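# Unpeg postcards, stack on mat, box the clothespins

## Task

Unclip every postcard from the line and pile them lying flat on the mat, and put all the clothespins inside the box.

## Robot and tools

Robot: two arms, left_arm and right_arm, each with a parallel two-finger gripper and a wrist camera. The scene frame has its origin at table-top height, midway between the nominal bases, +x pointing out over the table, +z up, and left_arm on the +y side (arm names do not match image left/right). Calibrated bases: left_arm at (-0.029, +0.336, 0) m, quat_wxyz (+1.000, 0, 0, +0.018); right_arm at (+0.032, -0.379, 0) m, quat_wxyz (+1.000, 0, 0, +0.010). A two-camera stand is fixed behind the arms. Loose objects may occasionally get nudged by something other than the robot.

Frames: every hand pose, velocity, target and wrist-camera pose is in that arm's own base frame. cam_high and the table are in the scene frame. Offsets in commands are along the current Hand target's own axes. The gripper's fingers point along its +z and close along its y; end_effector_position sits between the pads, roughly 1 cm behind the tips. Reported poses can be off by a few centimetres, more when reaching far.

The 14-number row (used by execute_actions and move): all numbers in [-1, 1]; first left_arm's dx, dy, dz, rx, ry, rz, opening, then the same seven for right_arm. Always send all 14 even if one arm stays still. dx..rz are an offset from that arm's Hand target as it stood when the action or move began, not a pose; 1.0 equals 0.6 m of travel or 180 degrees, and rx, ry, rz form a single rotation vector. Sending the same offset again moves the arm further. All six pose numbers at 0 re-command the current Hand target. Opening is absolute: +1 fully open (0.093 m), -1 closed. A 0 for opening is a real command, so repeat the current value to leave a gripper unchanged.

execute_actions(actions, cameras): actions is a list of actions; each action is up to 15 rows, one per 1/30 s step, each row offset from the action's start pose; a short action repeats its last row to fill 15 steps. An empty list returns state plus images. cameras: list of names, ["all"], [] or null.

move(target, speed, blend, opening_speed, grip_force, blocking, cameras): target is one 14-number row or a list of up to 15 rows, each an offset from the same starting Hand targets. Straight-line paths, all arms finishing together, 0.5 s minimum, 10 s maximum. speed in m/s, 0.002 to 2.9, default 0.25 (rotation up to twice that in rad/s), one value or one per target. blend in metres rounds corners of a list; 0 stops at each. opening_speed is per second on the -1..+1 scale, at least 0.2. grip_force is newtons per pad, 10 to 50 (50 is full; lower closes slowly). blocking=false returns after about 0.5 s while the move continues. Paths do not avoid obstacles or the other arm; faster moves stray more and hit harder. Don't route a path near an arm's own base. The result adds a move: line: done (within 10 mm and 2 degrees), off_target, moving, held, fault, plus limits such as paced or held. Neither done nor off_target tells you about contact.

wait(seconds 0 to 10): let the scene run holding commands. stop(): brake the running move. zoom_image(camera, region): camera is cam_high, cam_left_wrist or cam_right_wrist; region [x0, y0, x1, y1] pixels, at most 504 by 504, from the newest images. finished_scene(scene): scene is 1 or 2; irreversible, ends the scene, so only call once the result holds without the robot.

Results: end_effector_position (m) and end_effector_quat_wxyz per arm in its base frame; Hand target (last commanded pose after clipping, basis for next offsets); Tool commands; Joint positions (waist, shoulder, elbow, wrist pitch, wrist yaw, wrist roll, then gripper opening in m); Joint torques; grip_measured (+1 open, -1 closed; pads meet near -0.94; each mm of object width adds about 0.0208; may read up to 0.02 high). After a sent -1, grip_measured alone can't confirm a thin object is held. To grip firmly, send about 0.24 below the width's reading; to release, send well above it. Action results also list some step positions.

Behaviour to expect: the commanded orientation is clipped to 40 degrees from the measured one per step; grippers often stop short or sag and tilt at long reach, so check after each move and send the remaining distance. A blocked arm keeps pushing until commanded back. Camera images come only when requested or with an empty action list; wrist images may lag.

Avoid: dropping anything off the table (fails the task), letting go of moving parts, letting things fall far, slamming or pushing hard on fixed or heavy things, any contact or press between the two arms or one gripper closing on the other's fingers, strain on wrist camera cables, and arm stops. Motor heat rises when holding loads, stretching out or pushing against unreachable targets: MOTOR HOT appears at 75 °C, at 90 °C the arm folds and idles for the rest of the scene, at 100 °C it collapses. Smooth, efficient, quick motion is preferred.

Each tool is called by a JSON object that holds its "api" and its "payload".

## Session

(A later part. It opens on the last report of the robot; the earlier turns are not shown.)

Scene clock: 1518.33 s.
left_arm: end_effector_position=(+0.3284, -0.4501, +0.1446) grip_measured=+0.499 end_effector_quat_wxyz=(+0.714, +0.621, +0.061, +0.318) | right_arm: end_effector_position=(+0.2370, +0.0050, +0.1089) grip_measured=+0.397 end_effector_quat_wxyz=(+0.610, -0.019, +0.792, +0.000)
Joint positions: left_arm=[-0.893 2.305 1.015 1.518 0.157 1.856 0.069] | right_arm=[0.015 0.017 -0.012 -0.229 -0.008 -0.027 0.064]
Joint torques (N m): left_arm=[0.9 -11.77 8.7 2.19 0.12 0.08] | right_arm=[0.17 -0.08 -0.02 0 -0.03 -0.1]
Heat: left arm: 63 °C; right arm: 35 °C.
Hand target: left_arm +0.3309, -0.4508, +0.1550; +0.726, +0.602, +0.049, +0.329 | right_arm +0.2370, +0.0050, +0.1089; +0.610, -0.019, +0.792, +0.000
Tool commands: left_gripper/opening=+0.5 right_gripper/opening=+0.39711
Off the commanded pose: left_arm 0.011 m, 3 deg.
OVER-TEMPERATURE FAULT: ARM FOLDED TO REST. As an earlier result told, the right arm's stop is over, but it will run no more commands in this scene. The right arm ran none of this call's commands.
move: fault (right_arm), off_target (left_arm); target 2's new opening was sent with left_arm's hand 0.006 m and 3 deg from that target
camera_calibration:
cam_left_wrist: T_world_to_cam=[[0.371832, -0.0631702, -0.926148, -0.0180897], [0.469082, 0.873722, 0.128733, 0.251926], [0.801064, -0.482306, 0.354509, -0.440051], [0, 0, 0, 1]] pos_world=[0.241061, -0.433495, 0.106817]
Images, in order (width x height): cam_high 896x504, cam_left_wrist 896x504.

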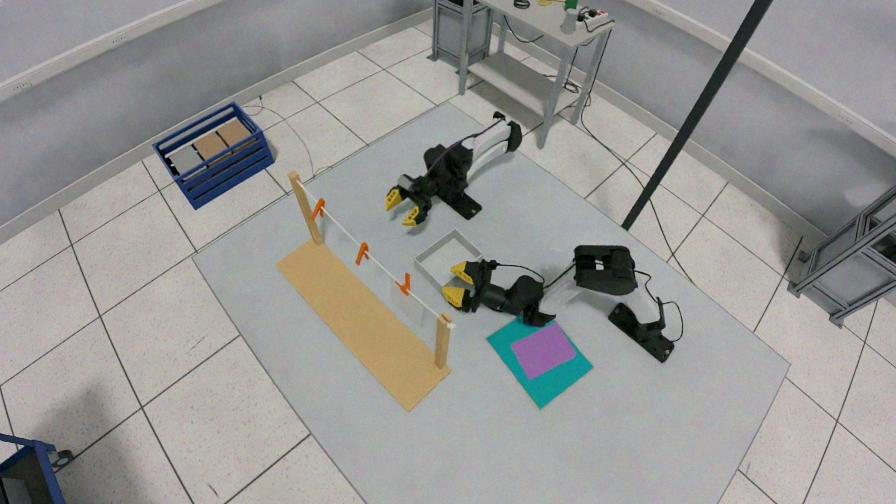

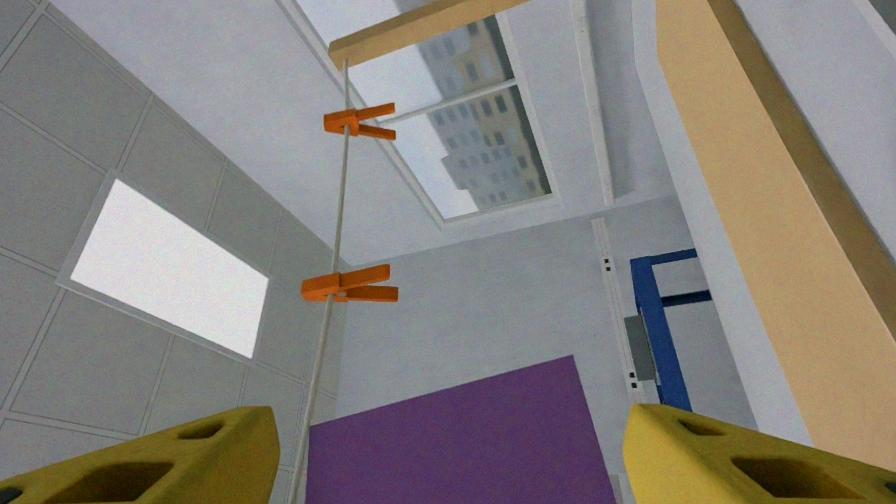

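{"api": "zoom_image", "payload": {"camera": "cam_left_wrist", "region": [240, 250, 700, 504]}}

{"api": "zoom_image", "payload": {"camera": "cam_high", "region": [340, 230, 480, 380]}}

Scaled by 1.096 from the camera's 896x504 image, which has a finer 1280x720 frame.

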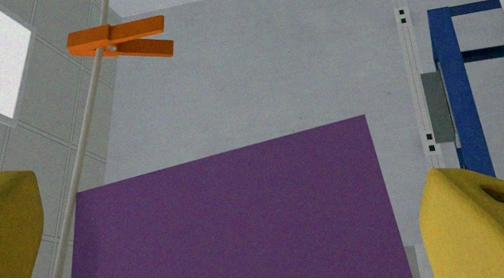

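Scaled by 3.360 from the camera's 896x504 image, which has a finer 1280x720 frame.

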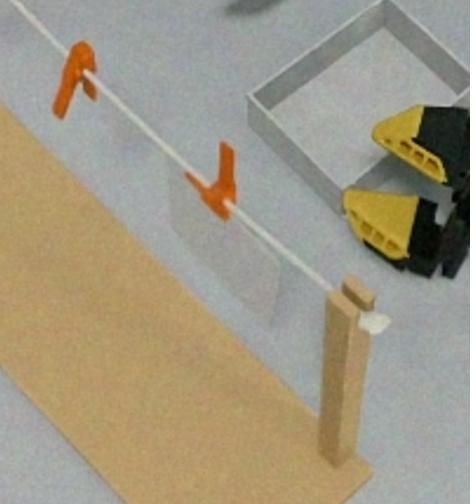

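{"api": "zoom_image", "payload": {"camera": "cam_high", "region": [380, 270, 440, 340]}}

Scaled by 7.200 from the camera's 896x504 image, which has a finer 1280x720 frame.

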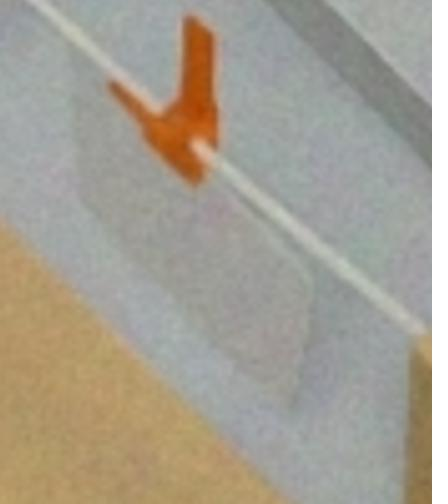

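{"api": "move", "payload": {"target": [[0.1015,-0.1008,0.0868,0,0.0556,0,1,0,0,0,0,0,0,0.4],[0.1382,-0.108,0.1157,0,0.0556,0,1,0,0,0,0,0,0,0.4],[0.176,-0.0552,0.1465,-0.0197,0.0555,0.0196,1,0,0,0,0,0,0,0.4]], "speed": 0.12, "blend": [0,0,0], "cameras": ["cam_high","cam_left_wrist"]}}

{"api": "zoom_image", "payload": {"camera": "cam_high", "region": [360, 220, 540, 380]}}

Scene clock: 1553.63 s.
left_arm: end_effector_position=(+0.4650, -0.4686, +0.1705) grip_measured=+1.000 end_effector_quat_wxyz=(+0.723, +0.557, +0.093, +0.397) | right_arm: end_effector_position=(+0.2370, +0.0050, +0.1089) grip_measured=+0.397 end_effector_quat_wxyz=(+0.610, -0.019, +0.792, +0.000)
Joint positions: left_arm=[-0.754 2.602 1.639 1.337 0.139 1.853 0.093] | right_arm=[0.015 0.017 -0.012 -0.229 -0.008 -0.027 0.064]
Joint torques (N m): left_arm=[0.72 -17.4 10.77 1.59 0.11 0.1] | right_arm=[0.12 -0.05 0.06 0 -0.02 -0.09]
Heat: left arm: 60 °C; right arm: 35 °C.
Hand target: left_arm +0.4682, -0.4700, +0.1829; +0.726, +0.550, +0.084, +0.404 | right_arm +0.2370, +0.0050, +0.1089; +0.610, -0.019, +0.792, +0.000
Tool commands: left_gripper/opening=+1.0 right_gripper/opening=+0.39711
Off the commanded pose: left_arm 0.013 m, 2 deg.
OVER-TEMPERATURE FAULT: ARM FOLDED TO REST. As an earlier result told, the right arm's stop is over, but it will run no more commands in this scene. The right arm ran none of this call's commands.
move: fault (right_arm), off_target (left_arm)
camera_calibration:
cam_left_wrist: T_world_to_cam=[[0.469948, -0.10017, -0.876992, -0.117432], [0.31787, 0.946087, 0.0622733, 0.316284], [0.823473, -0.308035, 0.476453, -0.517147], [0, 0, 0, 1]] pos_world=[0.380506, -0.470294, 0.123714]
Images, in order (width x height): cam_high 896x504, cam_left_wrist 896x504.

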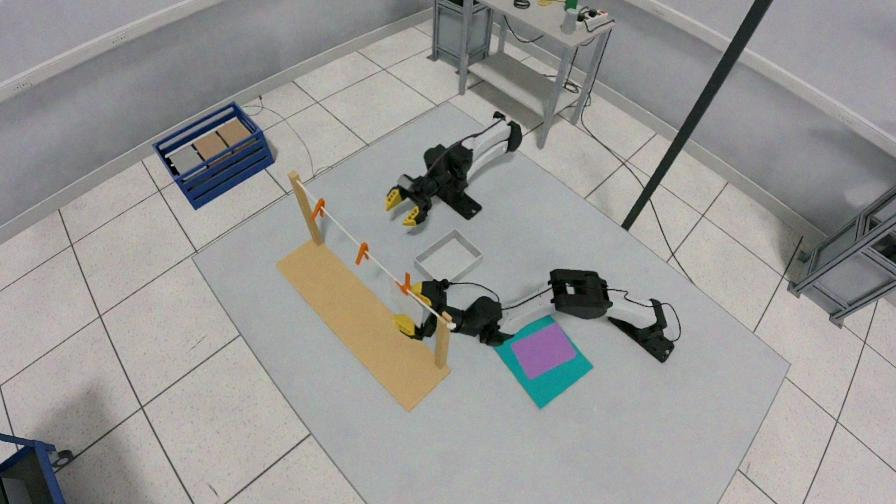

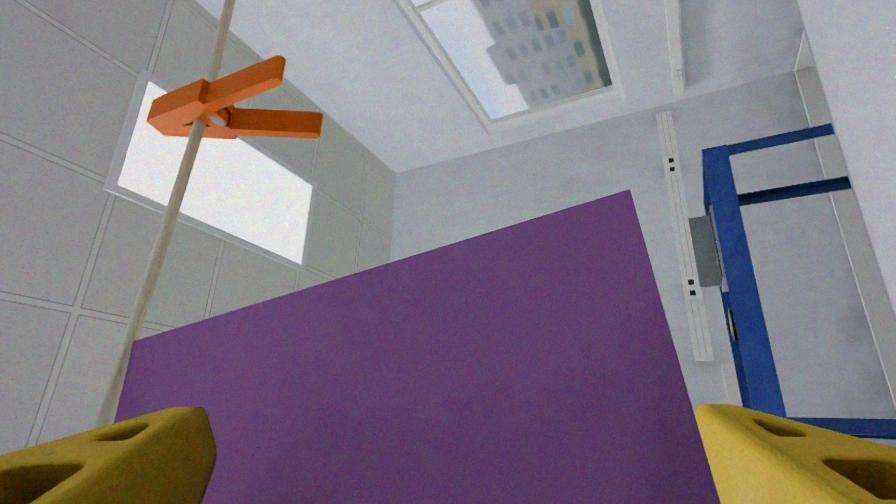

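Scaled by 2.800 from the camera's 896x504 image, which has a finer 1280x720 frame.

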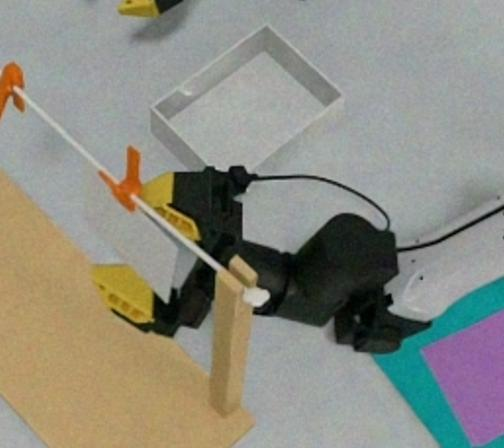

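{"api": "move", "payload": {"target": [0.0173,0.0325,0.0078,0,0,0,1,0,0,0,0,0,0,0.4], "speed": 0.1, "cameras": ["cam_left_wrist"]}}

Scene clock: 1567.87 s.
left_arm: end_effector_position=(+0.4668, -0.4680, +0.1859) grip_measured=+1.000 end_effector_quat_wxyz=(+0.723, +0.558, +0.092, +0.397) | right_arm: end_effector_position=(+0.2370, +0.0050, +0.1089) grip_measured=+0.397 end_effector_quat_wxyz=(+0.610, -0.019, +0.792, +0.000)
Joint positions: left_arm=[-0.75 2.564 1.639 1.299 0.145 1.853 0.093] | right_arm=[0.015 0.017 -0.012 -0.229 -0.008 -0.027 0.064]
Joint torques (N m): left_arm=[0.99 -20 8.54 1.6 0.11 0.06] | right_arm=[0.02 -0.05 -0.12 0.01 -0.04 -0.1]
Heat: left arm: 60 °C; right arm: 35 °C.
Hand target: left_arm +0.4680, -0.4651, +0.2050; +0.727, +0.550, +0.083, +0.404 | right_arm +0.2370, +0.0050, +0.1089; +0.610, -0.019, +0.792, +0.000
Tool commands: left_gripper/opening=+1.0 right_gripper/opening=+0.39711
Off the commanded pose: left_arm 0.019 m, 2 deg.
OVER-TEMPERATURE FAULT: ARM FOLDED TO REST. As an earlier result told, the right arm's stop is over, but it will run no more commands in this scene. The right arm ran none of this call's commands.
move: fault (right_arm), off_target (left_arm)
camera_calibration:
cam_left_wrist: T_world_to_cam=[[0.470681, -0.0991026, -0.87672, -0.104498], [0.319822, 0.945256, 0.0648516, 0.312392], [0.822298, -0.310919, 0.476609, -0.526621], [0, 0, 0, 1]] pos_world=[0.382314, -0.469383, 0.139117]
Images, in order (width x height): cam_left_wrist 896x504.

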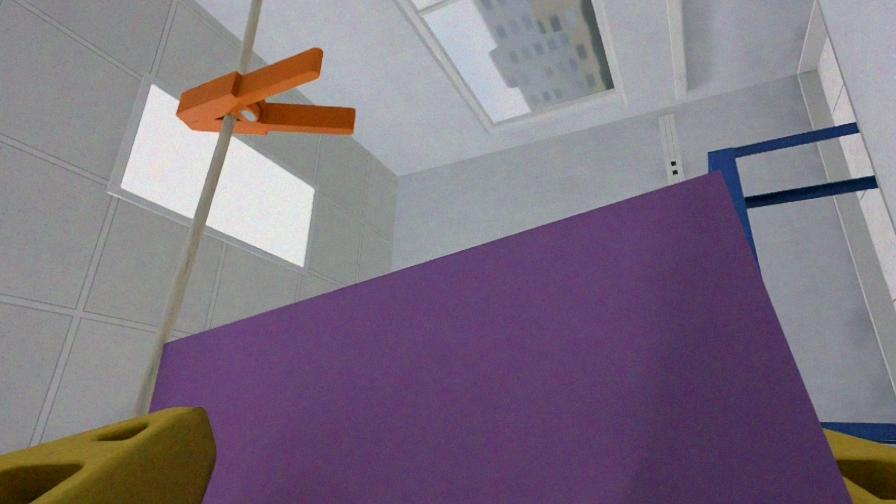

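{"api": "move", "payload": {"target": [[-0.021,0.0632,-0.0383,-0.0098,-0.0278,0.0098,1,0,0,0,0,0,0,0.4],[-0.0462,0.1893,-0.097,-0.0197,-0.0555,0.0196,1,0,0,0,0,0,0,0.4]], "speed": 0.1, "blend": [0.02,0], "cameras": ["cam_high","cam_left_wrist"]}}

{"api": "zoom_image", "payload": {"camera": "cam_high", "region": [360, 220, 540, 380]}}

Scene clock: 1582.20 s.
left_arm: end_effector_position=(+0.3683, -0.4335, +0.2668) grip_measured=+1.000 end_effector_quat_wxyz=(+0.735, +0.562, +0.001, +0.380) | right_arm: end_effector_position=(+0.2370, +0.0050, +0.1089) grip_measured=+0.397 end_effector_quat_wxyz=(+0.610, -0.019, +0.792, +0.000)
Joint positions: left_arm=[-0.783 2.115 1.173 1.335 0.287 1.93 0.093] | right_arm=[0.015 0.017 -0.012 -0.229 -0.008 -0.027 0.064]
Joint torques (N m): left_arm=[-0.31 -15.68 6.49 1.58 0.08 0.09] | right_arm=[0.03 -0.06 -0.05 -0.02 -0.03 -0.09]
Heat: left arm: 71 °C; right arm: 35 °C.
Hand target: left_arm +0.3607, -0.4333, +0.2722; +0.735, +0.562, -0.009, +0.379 | right_arm +0.2370, +0.0050, +0.1089; +0.610, -0.019, +0.792, +0.000
Tool commands: left_gripper/opening=+1.0 right_gripper/opening=+0.39711
Off the commanded pose: left_arm 0.009 m, 1 deg.
OVER-TEMPERATURE FAULT: ARM FOLDED TO REST. As an earlier result told, the right arm's stop is over, but it will run no more commands in this scene. The right arm ran none of this call's commands.
move: fault (right_arm)
camera_calibration:
cam_left_wrist: T_world_to_cam=[[0.550549, -0.114862, -0.826863, -0.033328], [0.432366, 0.886523, 0.164732, 0.212497], [0.714111, -0.4482, 0.537737, -0.509378], [0, 0, 0, 1]] pos_world=[0.290225, -0.420515, 0.211349]
Images, in order (width x height): cam_high 896x504, cam_left_wrist 896x504.

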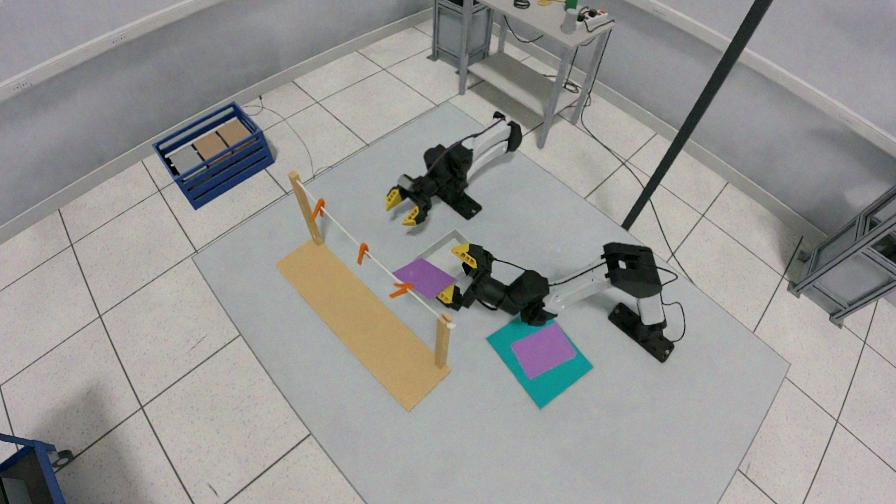

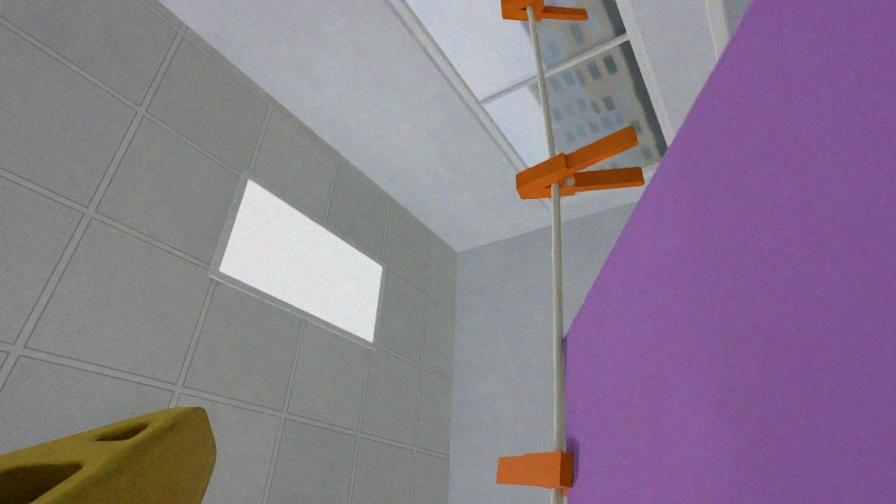

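Scaled by 2.800 from the camera's 896x504 image, which has a finer 1280x720 frame.

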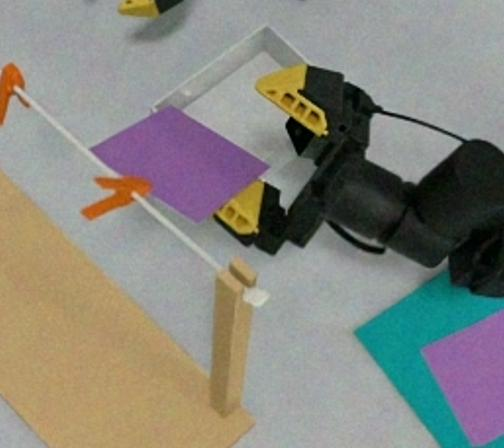

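{"api": "move", "payload": {"target": [0,-0.0775,0,0,0,0,-1,0,0,0,0,0,0,0.4], "speed": 0.0155, "opening_speed": 0.66, "cameras": ["cam_high","cam_left_wrist"]}}

Scene clock: 1592.87 s.
left_arm: end_effector_position=(+0.3825, -0.4365, +0.2292) grip_measured=-0.972 end_effector_quat_wxyz=(+0.730, +0.571, -0.005, +0.375) | right_arm: end_effector_position=(+0.2370, +0.0050, +0.1089) grip_measured=+0.397 end_effector_quat_wxyz=(+0.610, -0.019, +0.792, +0.000)
Joint positions: left_arm=[-0.759 2.231 1.207 1.4 0.323 1.93 0] | right_arm=[0.015 0.017 -0.012 -0.229 -0.008 -0.027 0.064]
Joint torques (N m): left_arm=[1.01 -12.19 10.56 1.77 0.04 -0.06] | right_arm=[0.13 -0.03 0.01 -0.01 -0.06 -0.11]
Heat: left arm: 69 °C; right arm: 35 °C.
Hand target: left_arm +0.3870, -0.4371, +0.2343; +0.735, +0.562, -0.010, +0.379 | right_arm +0.2370, +0.0050, +0.1089; +0.610, -0.019, +0.792, +0.000
Tool commands: left_gripper/opening=-1.0 right_gripper/opening=+0.39711
Off the commanded pose: left_arm 0.007 m, 1 deg.
OVER-TEMPERATURE FAULT: ARM FOLDED TO REST. As an earlier result told, the right arm's stop is over, but it will run no more commands in this scene. The right arm ran none of this call's commands.
move: fault (right_arm)
camera_calibration:
cam_left_wrist: T_world_to_cam=[[0.546456, -0.101155, -0.831356, -0.0640875], [0.441372, 0.878417, 0.183236, 0.203969], [0.711742, -0.467067, 0.524663, -0.505016], [0, 0, 0, 1]] pos_world=[0.304436, -0.421529, 0.174309]
Images, in order (width x height): cam_high 896x504, cam_left_wrist 896x504.

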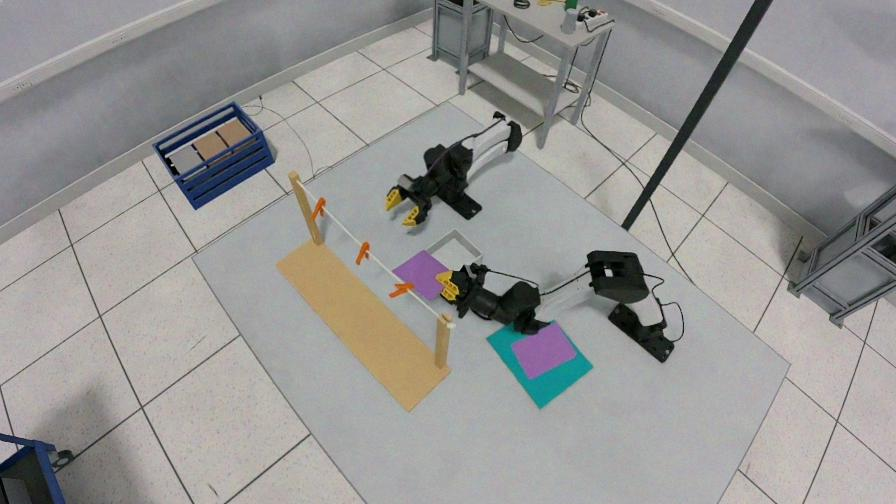

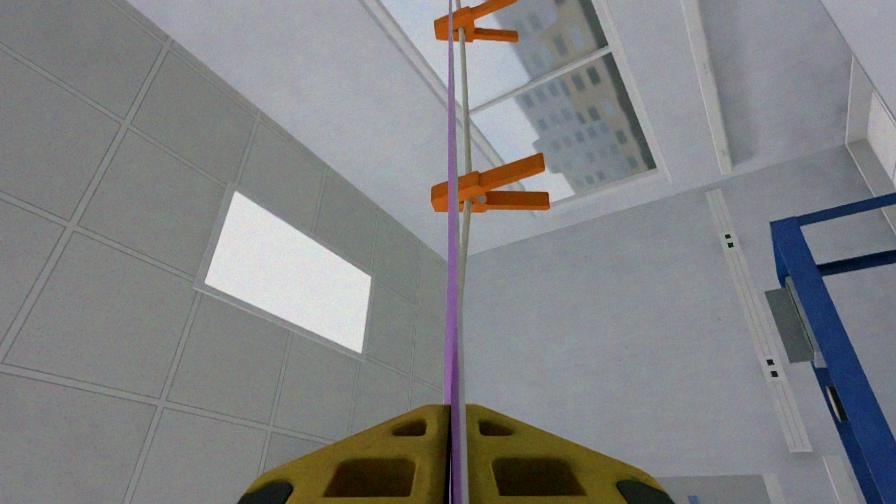

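{"api": "move", "payload": {"target": [[-0.0639,0,-0.0536,0,0,0,-1,0,0,0,0,0,0,0.4],[-0.115,0,-0.0965,0,0,0,-1,0,0,0,0,0,0,0.4],[-0.217,0.1598,-0.161,0.077,-0.028,-0.053,-1,0,0,0,0,0,0,0.4],[-0.0768,0.1557,-0.4093,0.176,-0.065,-0.12,-1,0,0,0,0,0,0,0.4],[-0.046,0.0502,-0.5302,0.2197,-0.0809,-0.1504,-1,0,0,0,0,0,0,0.4]], "speed": [0.06,0.06,0.15,0.15,0.15], "blend": [0.02,0.02,0.03,0.03,0], "cameras": ["cam_high","cam_left_wrist"]}}

{"api": "zoom_image", "payload": {"camera": "cam_high", "region": [460, 270, 660, 430]}}

Scene clock: 1628.97 s.
left_arm: end_effector_position=(+0.2213, -0.1856, +0.1337) grip_measured=-0.972 end_effector_quat_wxyz=(+0.565, +0.802, +0.156, +0.116) | right_arm: end_effector_position=(+0.2370, +0.0050, +0.1089) grip_measured=+0.397 end_effector_quat_wxyz=(+0.610, -0.019, +0.792, +0.000)
Joint positions: left_arm=[-0.239 0.974 0.309 0.125 0.862 2.007 0] | right_arm=[0.015 0.017 -0.012 -0.229 -0.008 -0.027 0.064]
Joint torques (N m): left_arm=[1.01 -1.46 8.62 1.39 0.45 0.1] | right_arm=[0.14 -0.05 -0.06 0.01 -0.01 -0.11]
Heat: left arm: 61 °C; right arm: 34 °C.
Hand target: left_arm +0.2191, -0.1845, +0.1299; +0.563, +0.804, +0.156, +0.109 | right_arm +0.2370, +0.0050, +0.1089; +0.610, -0.019, +0.792, +0.000
Tool commands: left_gripper/opening=-1.0 right_gripper/opening=+0.39711
Off the commanded pose: left_arm 0.004 m, 1 deg.
OVER-TEMPERATURE FAULT: ARM FOLDED TO REST. As an earlier result told, the right arm's stop is over, but it will run no more commands in this scene. The right arm ran none of this call's commands.
move: fault (right_arm)
camera_calibration:
cam_left_wrist: T_world_to_cam=[[-0.13314, 0.279328, -0.950921, 0.20697], [0.626478, 0.76719, 0.137644, 0.0167049], [0.767984, -0.577405, -0.277136, -0.148759], [0, 0, 0, 1]] pos_world=[0.131335, -0.156522, 0.153287]
Images, in order (width x height): cam_high 896x504, cam_left_wrist 896x504.

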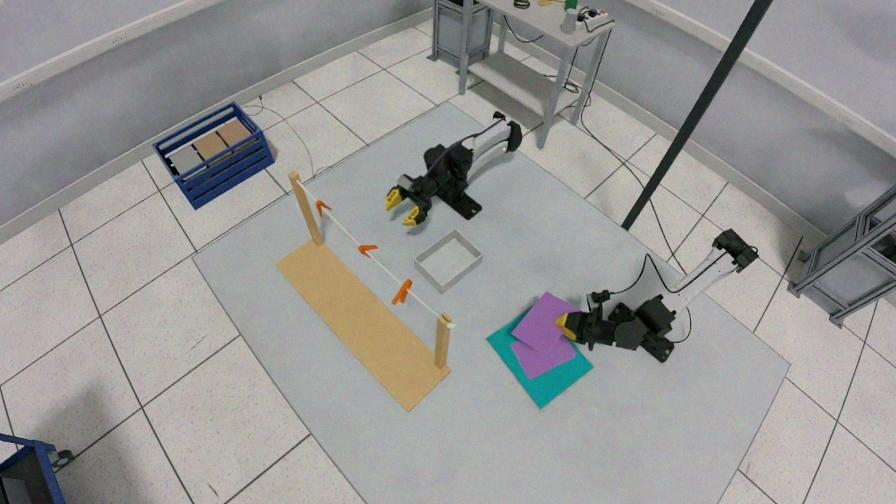

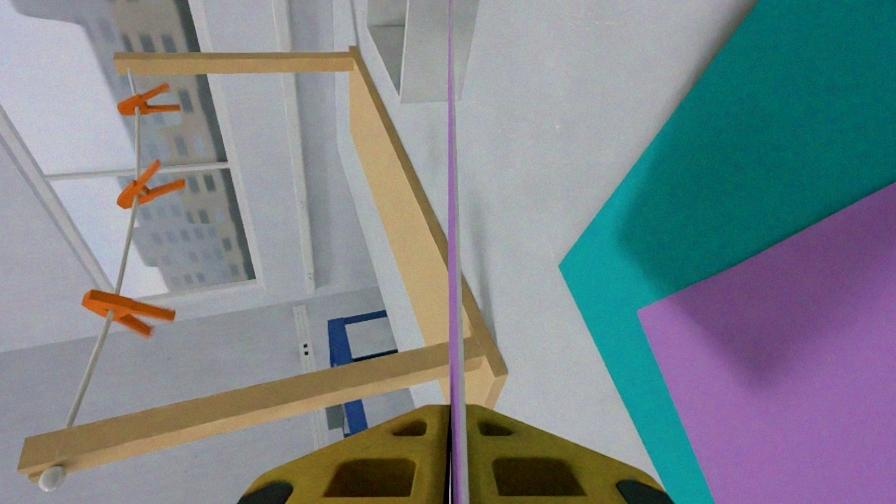

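Scaled by 2.520 from the camera's 896x504 image, which has a finer 1280x720 frame.

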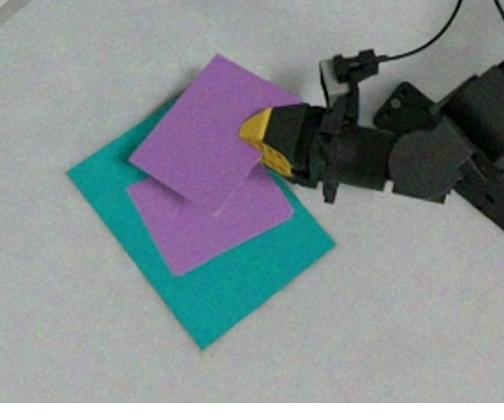

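{"api": "move", "payload": {"target": [[0.0248,-0.0343,0.0032,0,-0.0261,0.0095,-1,0,0,0,0,0,0,0.4],[0.0248,-0.1345,0.0397,0,-0.0261,0.0095,-1,0,0,0,0,0,0,0.4]], "speed": 0.06, "blend": [0.01,0], "cameras": ["cam_high","cam_left_wrist"]}}

{"api": "zoom_image", "payload": {"camera": "cam_high", "region": [460, 270, 660, 430]}}

Scene clock: 1665.77 s.
left_arm: end_effector_position=(+0.2343, -0.1764, +0.0483) grip_measured=-0.972 end_effector_quat_wxyz=(+0.580, +0.796, +0.146, +0.096) | right_arm: end_effector_position=(+0.2370, +0.0050, +0.1089) grip_measured=+0.397 end_effector_quat_wxyz=(+0.610, -0.019, +0.792, +0.000)
Joint positions: left_arm=[-0.142 1.605 0.167 0.832 0.997 2.08 0] | right_arm=[0.015 0.017 -0.012 -0.229 -0.008 -0.027 0.064]
Joint torques (N m): left_arm=[1.14 -3.92 3.81 1.45 0.52 0.09] | right_arm=[0.17 -0.08 -0.13 -0.01 -0.03 -0.13]
Heat: left arm: 58 °C; right arm: 34 °C.
Hand target: left_arm +0.2309, -0.1742, +0.0459; +0.568, +0.810, +0.121, +0.084 | right_arm +0.2370, +0.0050, +0.1089; +0.610, -0.019, +0.792, +0.000
Tool commands: left_gripper/opening=-1.0 right_gripper/opening=+0.39711
Off the commanded pose: left_arm 0.005 m, 4 deg.
OVER-TEMPERATURE FAULT: ARM FOLDED TO REST. As an earlier result told, the right arm's stop is over, but it will run no more commands in this scene. The right arm ran none of this call's commands.
joint sent to its limit (left arm) — joint 6 (wrist roll), upper limit. The joint targets are off in orientation, not in position.
move: fault (right_arm), off_target (left_arm)
camera_calibration:
cam_left_wrist: T_world_to_cam=[[-0.135753, 0.252008, -0.958156, 0.121098], [0.658331, 0.745669, 0.102847, 0.0036544], [0.740386, -0.616822, -0.267132, -0.178062], [0, 0, 0, 1]] pos_world=[0.145868, -0.143075, 0.0680889]
Images, in order (width x height): cam_high 896x504, cam_left_wrist 896x504.

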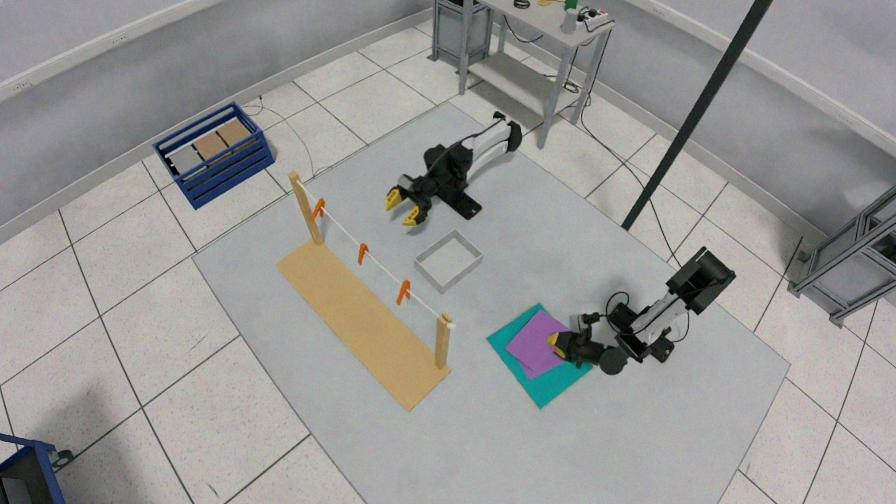

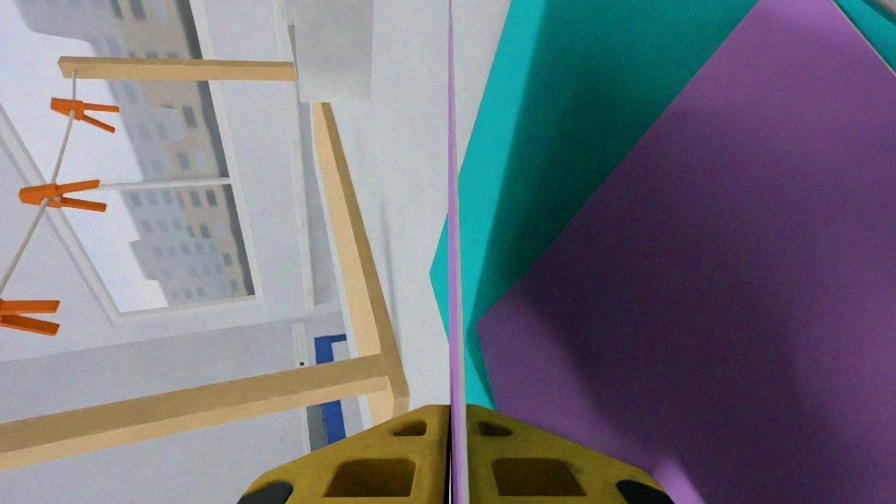

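Scaled by 2.520 from the camera's 896x504 image, which has a finer 1280x720 frame.

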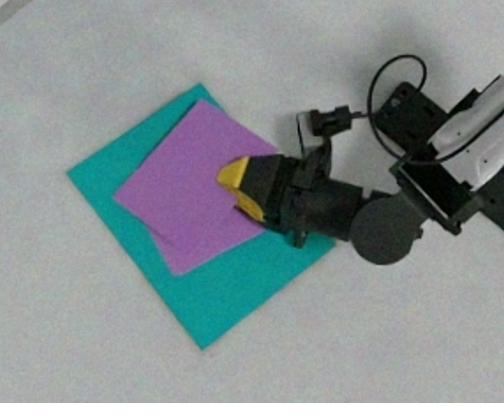

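{"api": "execute_actions", "payload": {"actions": [[[0.001,0.001,-0.0003,0,0,0,-0.967,0,0,0,0,0,0,0.4],[0,0.0018,-0.0006,0,0,0,-0.933,0,0,0,0,0,0,0.4],[0,0.0026,-0.0009,0,0,0,-0.9,0,0,0,0,0,0,0.4],[0,0.0035,-0.0012,0,0,0,-0.867,0,0,0,0,0,0,0.4],[0,0.0043,-0.0015,0,0,0,-0.833,0,0,0,0,0,0,0.4],[0,0.0051,-0.0018,0,0,0,-0.8,0,0,0,0,0,0,0.4],[0,0.006,-0.0021,0,0,0,-0.767,0,0,0,0,0,0,0.4],[0,0.0068,-0.0025,0,0,0,-0.733,0,0,0,0,0,0,0.4],[0,0.0076,-0.0028,0,0,0,-0.7,0,0,0,0,0,0,0.4],[0,0.0085,-0.0031,0,0,0,-0.667,0,0,0,0,0,0,0.4],[0,0.0093,-0.0034,0,0,0,-0.633,0,0,0,0,0,0,0.4],[0,0.0101,-0.0037,0,0,0,-0.6,0,0,0,0,0,0,0.4],[0,0.011,-0.004,0,0,0,-0.567,0,0,0,0,0,0,0.4],[0,0.0118,-0.0043,0,0,0,-0.533,0,0,0,0,0,0,0.4],[0,0.0125,-0.0046,0,0,0,-0.5,0,0,0,0,0,0,0.4]]]}}

{"api": "move", "payload": {"target": [0,0.006,-0.128,0,0,0,-0.5,0,0,0,0,0,0,0.4], "speed": 0.7, "cameras": ["cam_high","cam_left_wrist"]}}

{"api": "zoom_image", "payload": {"camera": "cam_high", "region": [460, 270, 660, 430]}}

Scene clock: 1688.00 s.
left_arm: end_effector_position=(+0.2327, -0.1757, +0.0524) grip_measured=-0.501 end_effector_quat_wxyz=(+0.581, +0.795, +0.147, +0.095) | right_arm: end_effector_position=(+0.2370, +0.0050, +0.1089) grip_measured=+0.397 end_effector_quat_wxyz=(+0.610, -0.019, +0.792, +0.000)
Joint positions: left_arm=[-0.139 1.564 0.167 0.788 1.002 2.08 0.021] | right_arm=[0.015 0.017 -0.012 -0.229 -0.008 -0.027 0.064]
Joint torques (N m): left_arm=[0.99 -5.86 4.83 1.29 0.52 0.08] | right_arm=[0.16 -0.09 -0.06 0.05 -0.02 -0.1]
Heat: left arm: 54 °C; right arm: 34 °C.
Hand target: left_arm +0.2309, -0.1742, +0.0539; +0.568, +0.810, +0.121, +0.084 | right_arm +0.2370, +0.0050, +0.1089; +0.610, -0.019, +0.792, +0.000
Tool commands: left_gripper/opening=-0.5 right_gripper/opening=+0.39711
Off the commanded pose: left_arm 0.003 m, 4 deg.
OVER-TEMPERATURE FAULT: ARM FOLDED TO REST. As an earlier result told, the right arm's stop is over, but it will run no more commands in this scene. The right arm ran none of this call's commands.
joint sent to its limit (left arm) — joint 6 (wrist roll), upper limit. The joint targets are off in orientation, not in position.
Step readings (end_effector_position of left_arm | right_arm):
0: (+0.2344, -0.1764, +0.0484) | (+0.2370, +0.0050, +0.1089)
1: (+0.2345, -0.1762, +0.0484) | (+0.2370, +0.0050, +0.1089)
2: (+0.2347, -0.1760, +0.0484) | (+0.2370, +0.0050, +0.1089)
4: (+0.2346, -0.1759, +0.0485) | (+0.2370, +0.0050, +0.1089)
8: (+0.2344, -0.1759, +0.0486) | (+0.2370, +0.0050, +0.1089)
15: (+0.2340, -0.1758, +0.0527) | (+0.2370, +0.0050, +0.1089)

Scene clock: 1689.60 s.
left_arm: end_effector_position=(+0.2146, -0.1069, +0.0854) grip_measured=-0.501 end_effector_quat_wxyz=(+0.643, +0.724, +0.201, +0.145) | right_arm: end_effector_position=(+0.2370, +0.0050, +0.1089) grip_measured=+0.397 end_effector_quat_wxyz=(+0.610, -0.019, +0.792, +0.000)
Joint positions: left_arm=[0.288 1.354 0.021 0.762 1.329 2.081 0.021] | right_arm=[0.015 0.017 -0.012 -0.229 -0.008 -0.027 0.064]
Joint torques (N m): left_arm=[1.03 -1.87 4.18 1.3 0.53 0.08] | right_arm=[0.03 -0.08 -0.02 -0.02 -0.02 -0.1]
Heat: left arm: 54 °C; right arm: 34 °C.
Hand target: left_arm +0.2103, -0.1063, +0.0835; +0.568, +0.810, +0.121, +0.084 | right_arm +0.2370, +0.0050, +0.1089; +0.610, -0.019, +0.792, +0.000
Tool commands: left_gripper/opening=-0.5 right_gripper/opening=+0.39711
Off the commanded pose: left_arm 0.005 m, 17 deg.
OVER-TEMPERATURE FAULT: ARM FOLDED TO REST. As an earlier result told, the right arm's stop is over, but it will run no more commands in this scene. The right arm ran none of this call's commands.
joint sent to its limit (left arm) — joint 3 (elbow), lower limit, where the elbow is as bent as it goes; joint 6 (wrist roll), upper limit. The joint targets are off in orientation, not in position.
move: fault (right_arm), off_target (left_arm)
camera_calibration:
cam_left_wrist: T_world_to_cam=[[-0.112789, 0.0560487, -0.992037, 0.113521], [0.53411, 0.845315, -0.012966, 0.00817487], [0.837857, -0.531319, -0.125278, -0.134601], [0, 0, 0, 1]] pos_world=[0.121214, -0.0847892, 0.0958609]
Images, in order (width x height): cam_high 896x504, cam_left_wrist 896x504.

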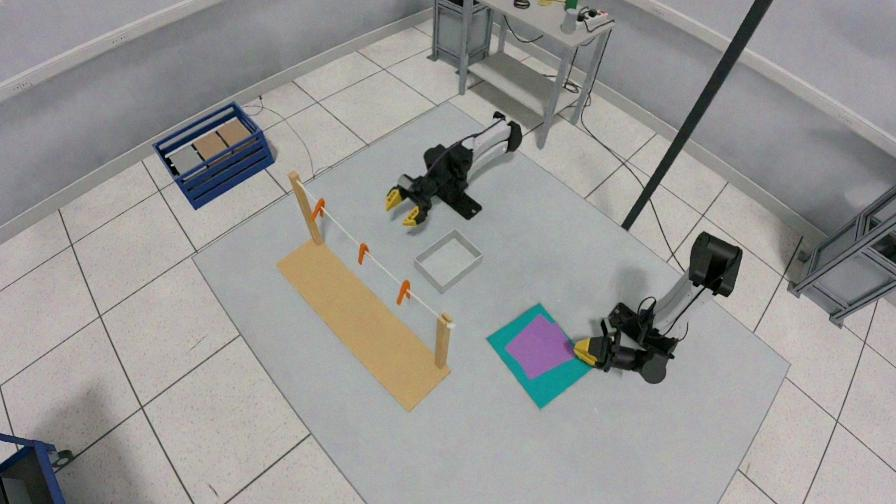

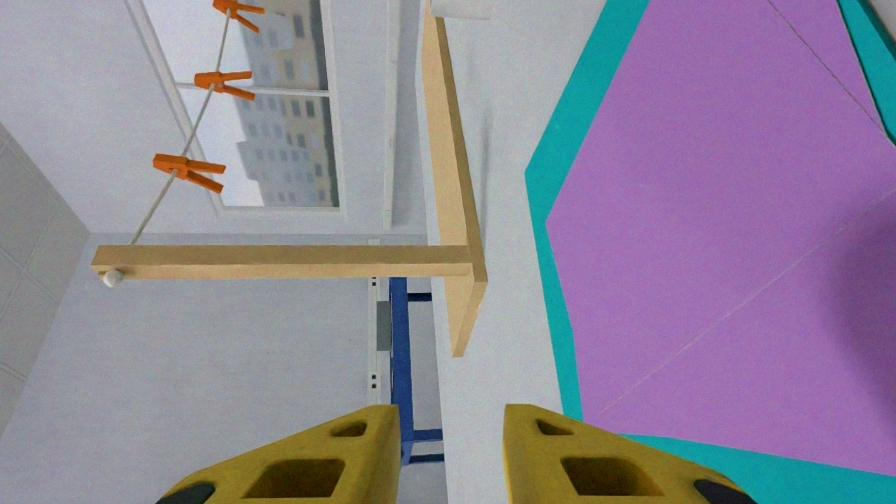

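Scaled by 2.520 from the camera's 896x504 image, which has a finer 1280x720 frame.

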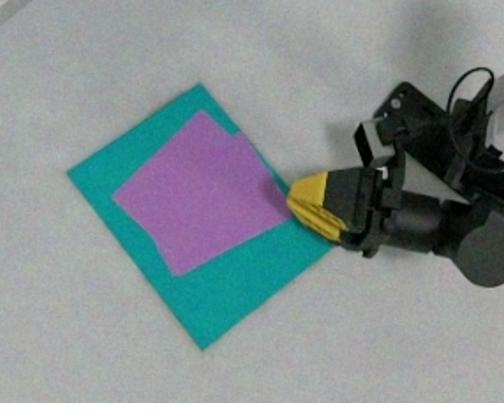

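{"api": "zoom_image", "payload": {"camera": "cam_left_wrist", "region": [90, 0, 350, 290]}}

{"api": "zoom_image", "payload": {"camera": "cam_high", "region": [385, 265, 465, 345]}}

{"api": "zoom_image", "payload": {"camera": "cam_high", "region": [280, 160, 420, 300]}}

Scaled by 1.738 from the camera's 896x504 image, which has a finer 1280x720 frame.

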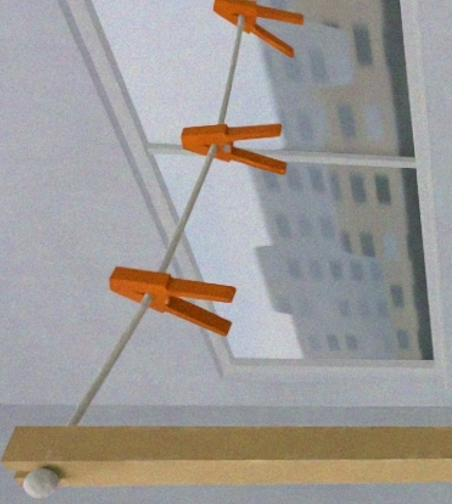

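Scaled by 6.300 from the camera's 896x504 image, which has a finer 1280x720 frame.

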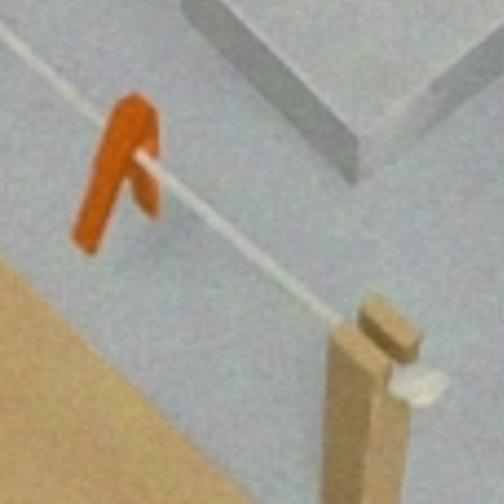

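Scaled by 3.600 from the camera's 896x504 image, which has a finer 1280x720 frame.

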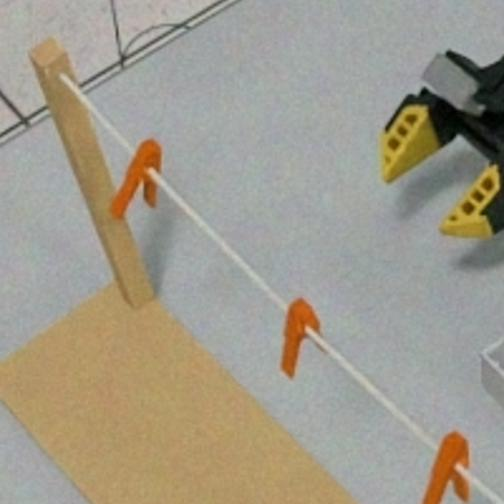

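{"api": "move", "payload": {"target": [[0.0027,0.2105,-0.0872,-0.0944,0.0823,-0.165,-0.5,0,0,0,0,0,0,0.4],[0.0727,0.3855,0.1502,-0.2045,0.1782,-0.3576,-0.5,0,0,0,0,0,0,0.4],[0.0785,0.4963,0.455,-0.3146,0.2742,-0.5502,0.6,0,0,0,0,0,0,0.4]], "speed": 0.3, "blend": [0.02,0.03,0], "cameras": ["cam_high","cam_left_wrist"]}}

{"api": "zoom_image", "payload": {"camera": "cam_high", "region": [360, 220, 540, 380]}}

Scene clock: 1786.83 s.
left_arm: end_effector_position=(+0.3594, -0.4314, +0.2655) grip_measured=+0.599 end_effector_quat_wxyz=(+0.606, +0.045, +0.794, -0.023) | right_arm: end_effector_position=(+0.2370, +0.0050, +0.1089) grip_measured=+0.397 end_effector_quat_wxyz=(+0.610, -0.019, +0.792, +0.000)
Joint positions: left_arm=[-1.127 2.056 1.809 -0.246 -0.975 -0.401 0.074] | right_arm=[0.015 0.017 -0.012 -0.229 -0.008 -0.027 0.064]
Joint torques (N m): left_arm=[-0.14 -12.27 12.96 1.45 -0.38 -0.13] | right_arm=[0.08 0.09 0.08 0.02 -0.02 -0.13]
Heat: left arm: 51 °C; right arm: 34 °C.
Hand target: left_arm +0.3600, -0.4352, +0.2701; +0.608, +0.035, +0.792, -0.027 | right_arm +0.2370, +0.0050, +0.1089; +0.610, -0.019, +0.792, +0.000
Tool commands: left_gripper/opening=+0.6 right_gripper/opening=+0.39711
Off the commanded pose: left_arm 0.006 m, 1 deg.
OVER-TEMPERATURE FAULT: ARM FOLDED TO REST. As an earlier result told, the right arm's stop is over, but it will run no more commands in this scene. The right arm ran none of this call's commands.
move: fault (right_arm)
camera_calibration:
cam_left_wrist: T_world_to_cam=[[-0.0670046, -0.997753, -0.0000674284, -0.407766], [-0.699385, 0.0470158, -0.713197, 0.49236], [0.711597, -0.0477403, -0.700964, 0.0011261], [0, 0, 0, 1]] pos_world=[0.316226, -0.429944, 0.351911]
Images, in order (width x height): cam_high 896x504, cam_left_wrist 896x504.

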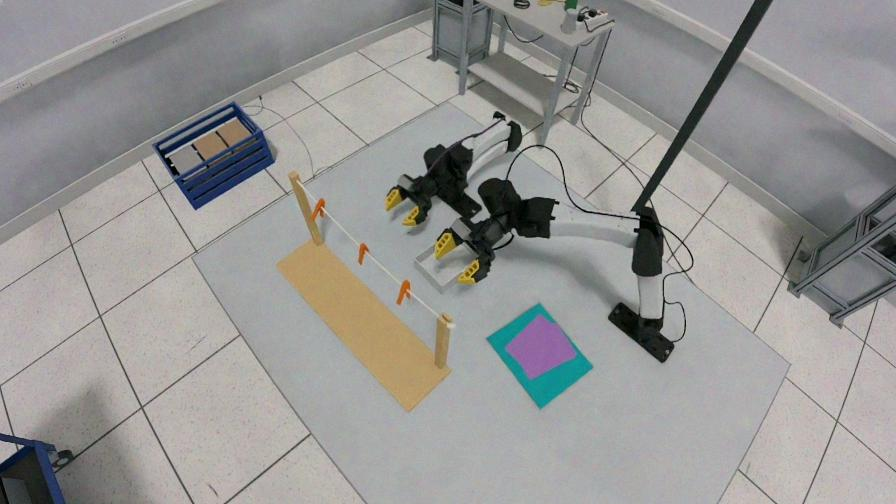

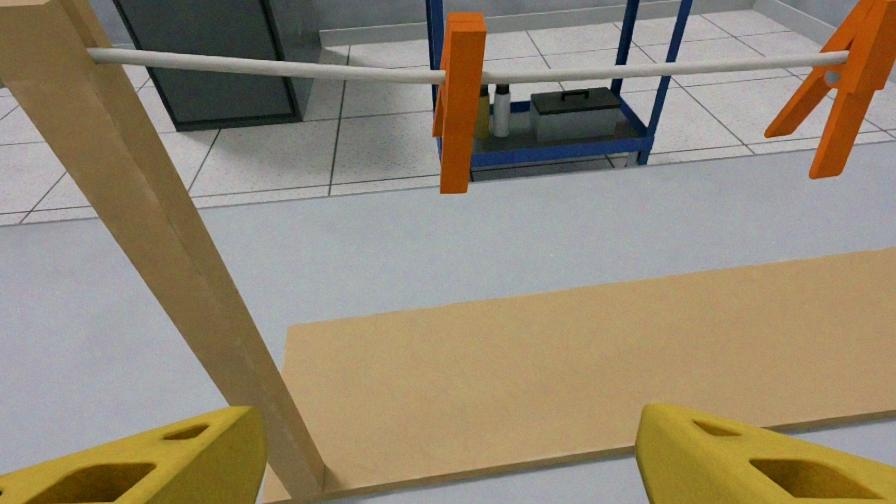

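Scaled by 2.800 from the camera's 896x504 image, which has a finer 1280x720 frame.

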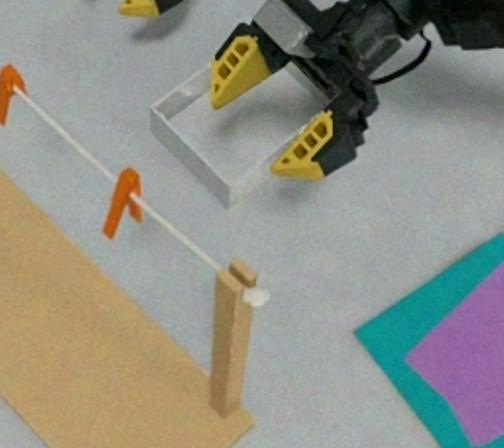

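{"api": "move", "payload": {"target": [[-0.0145,-0.017,0.067,-0.0268,0,-0.0072,0.6,0,0,0,0,0,0,0.4],[-0.0433,-0.0073,0.1745,-0.0268,0,-0.0072,0.6,0,0,0,0,0,0,0.4],[-0.0433,-0.0073,0.1745,-0.0268,0,-0.0072,-1,0,0,0,0,0,0,0.4]], "speed": [0.12,0.06,0.05], "blend": [0.01,0,0], "opening_speed": 0.8, "cameras": ["cam_high","cam_left_wrist"]}}

{"api": "zoom_image", "payload": {"camera": "cam_high", "region": [360, 220, 540, 380]}}

Scene clock: 1848.27 s.
left_arm: end_effector_position=(+0.4644, -0.4474, +0.2691) grip_measured=-0.870 end_effector_quat_wxyz=(+0.610, -0.002, +0.792, -0.002) | right_arm: end_effector_position=(+0.2370, +0.0050, +0.1089) grip_measured=+0.397 end_effector_quat_wxyz=(+0.610, -0.019, +0.792, +0.000)
Joint positions: left_arm=[-0.978 2.495 2.542 -0.489 -0.93 -0.368 0.003] | right_arm=[0.015 0.017 -0.012 -0.229 -0.008 -0.027 0.064]
Joint torques (N m): left_arm=[0.51 -15.25 12.56 1.5 -0.16 0.1] | right_arm=[0.1 -0.08 -0.02 -0.01 -0.03 -0.11]
Heat: left arm: 59 °C; right arm: 34 °C.
Hand target: left_arm +0.4670, -0.4491, +0.2683; +0.609, +0.000, +0.793, -0.001 | right_arm +0.2370, +0.0050, +0.1089; +0.610, -0.019, +0.792, +0.000
Tool commands: left_gripper/opening=-1.0 right_gripper/opening=+0.39711
Off the commanded pose: left_arm 0.003 m, 0 deg.
OVER-TEMPERATURE FAULT: ARM FOLDED TO REST. As an earlier result told, the right arm's stop is over, but it will run no more commands in this scene. The right arm ran none of this call's commands.
move: fault (right_arm)
camera_calibration:
cam_left_wrist: T_world_to_cam=[[0.033296, -0.999188, 0.0227074, -0.470057], [-0.693423, -0.0394571, -0.719449, 0.529346], [0.719761, 0.00820895, -0.694174, -0.0524085], [0, 0, 0, 1]] pos_world=[0.420434, -0.448358, 0.355131]
Images, in order (width x height): cam_high 896x504, cam_left_wrist 896x504.

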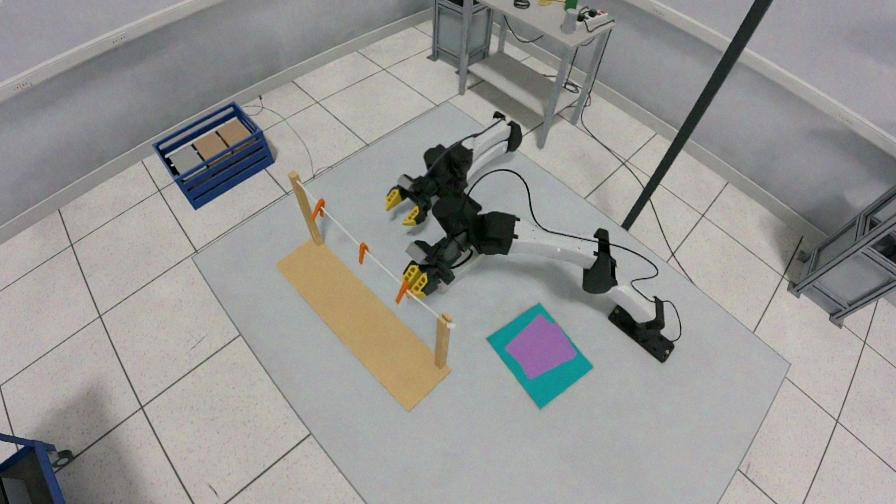

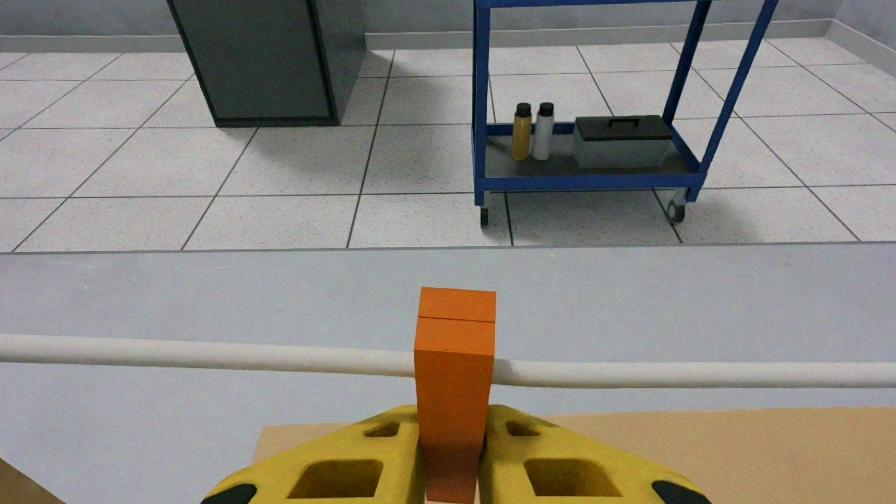

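Scaled by 2.800 from the camera's 896x504 image, which has a finer 1280x720 frame.

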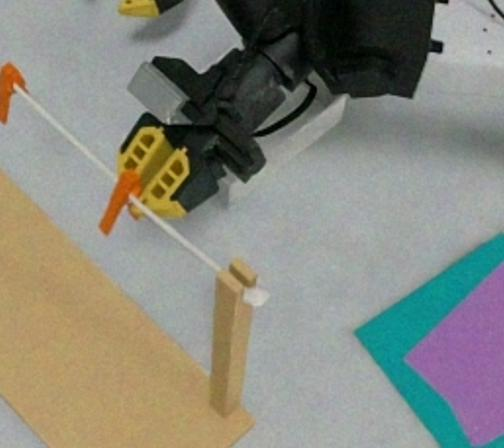

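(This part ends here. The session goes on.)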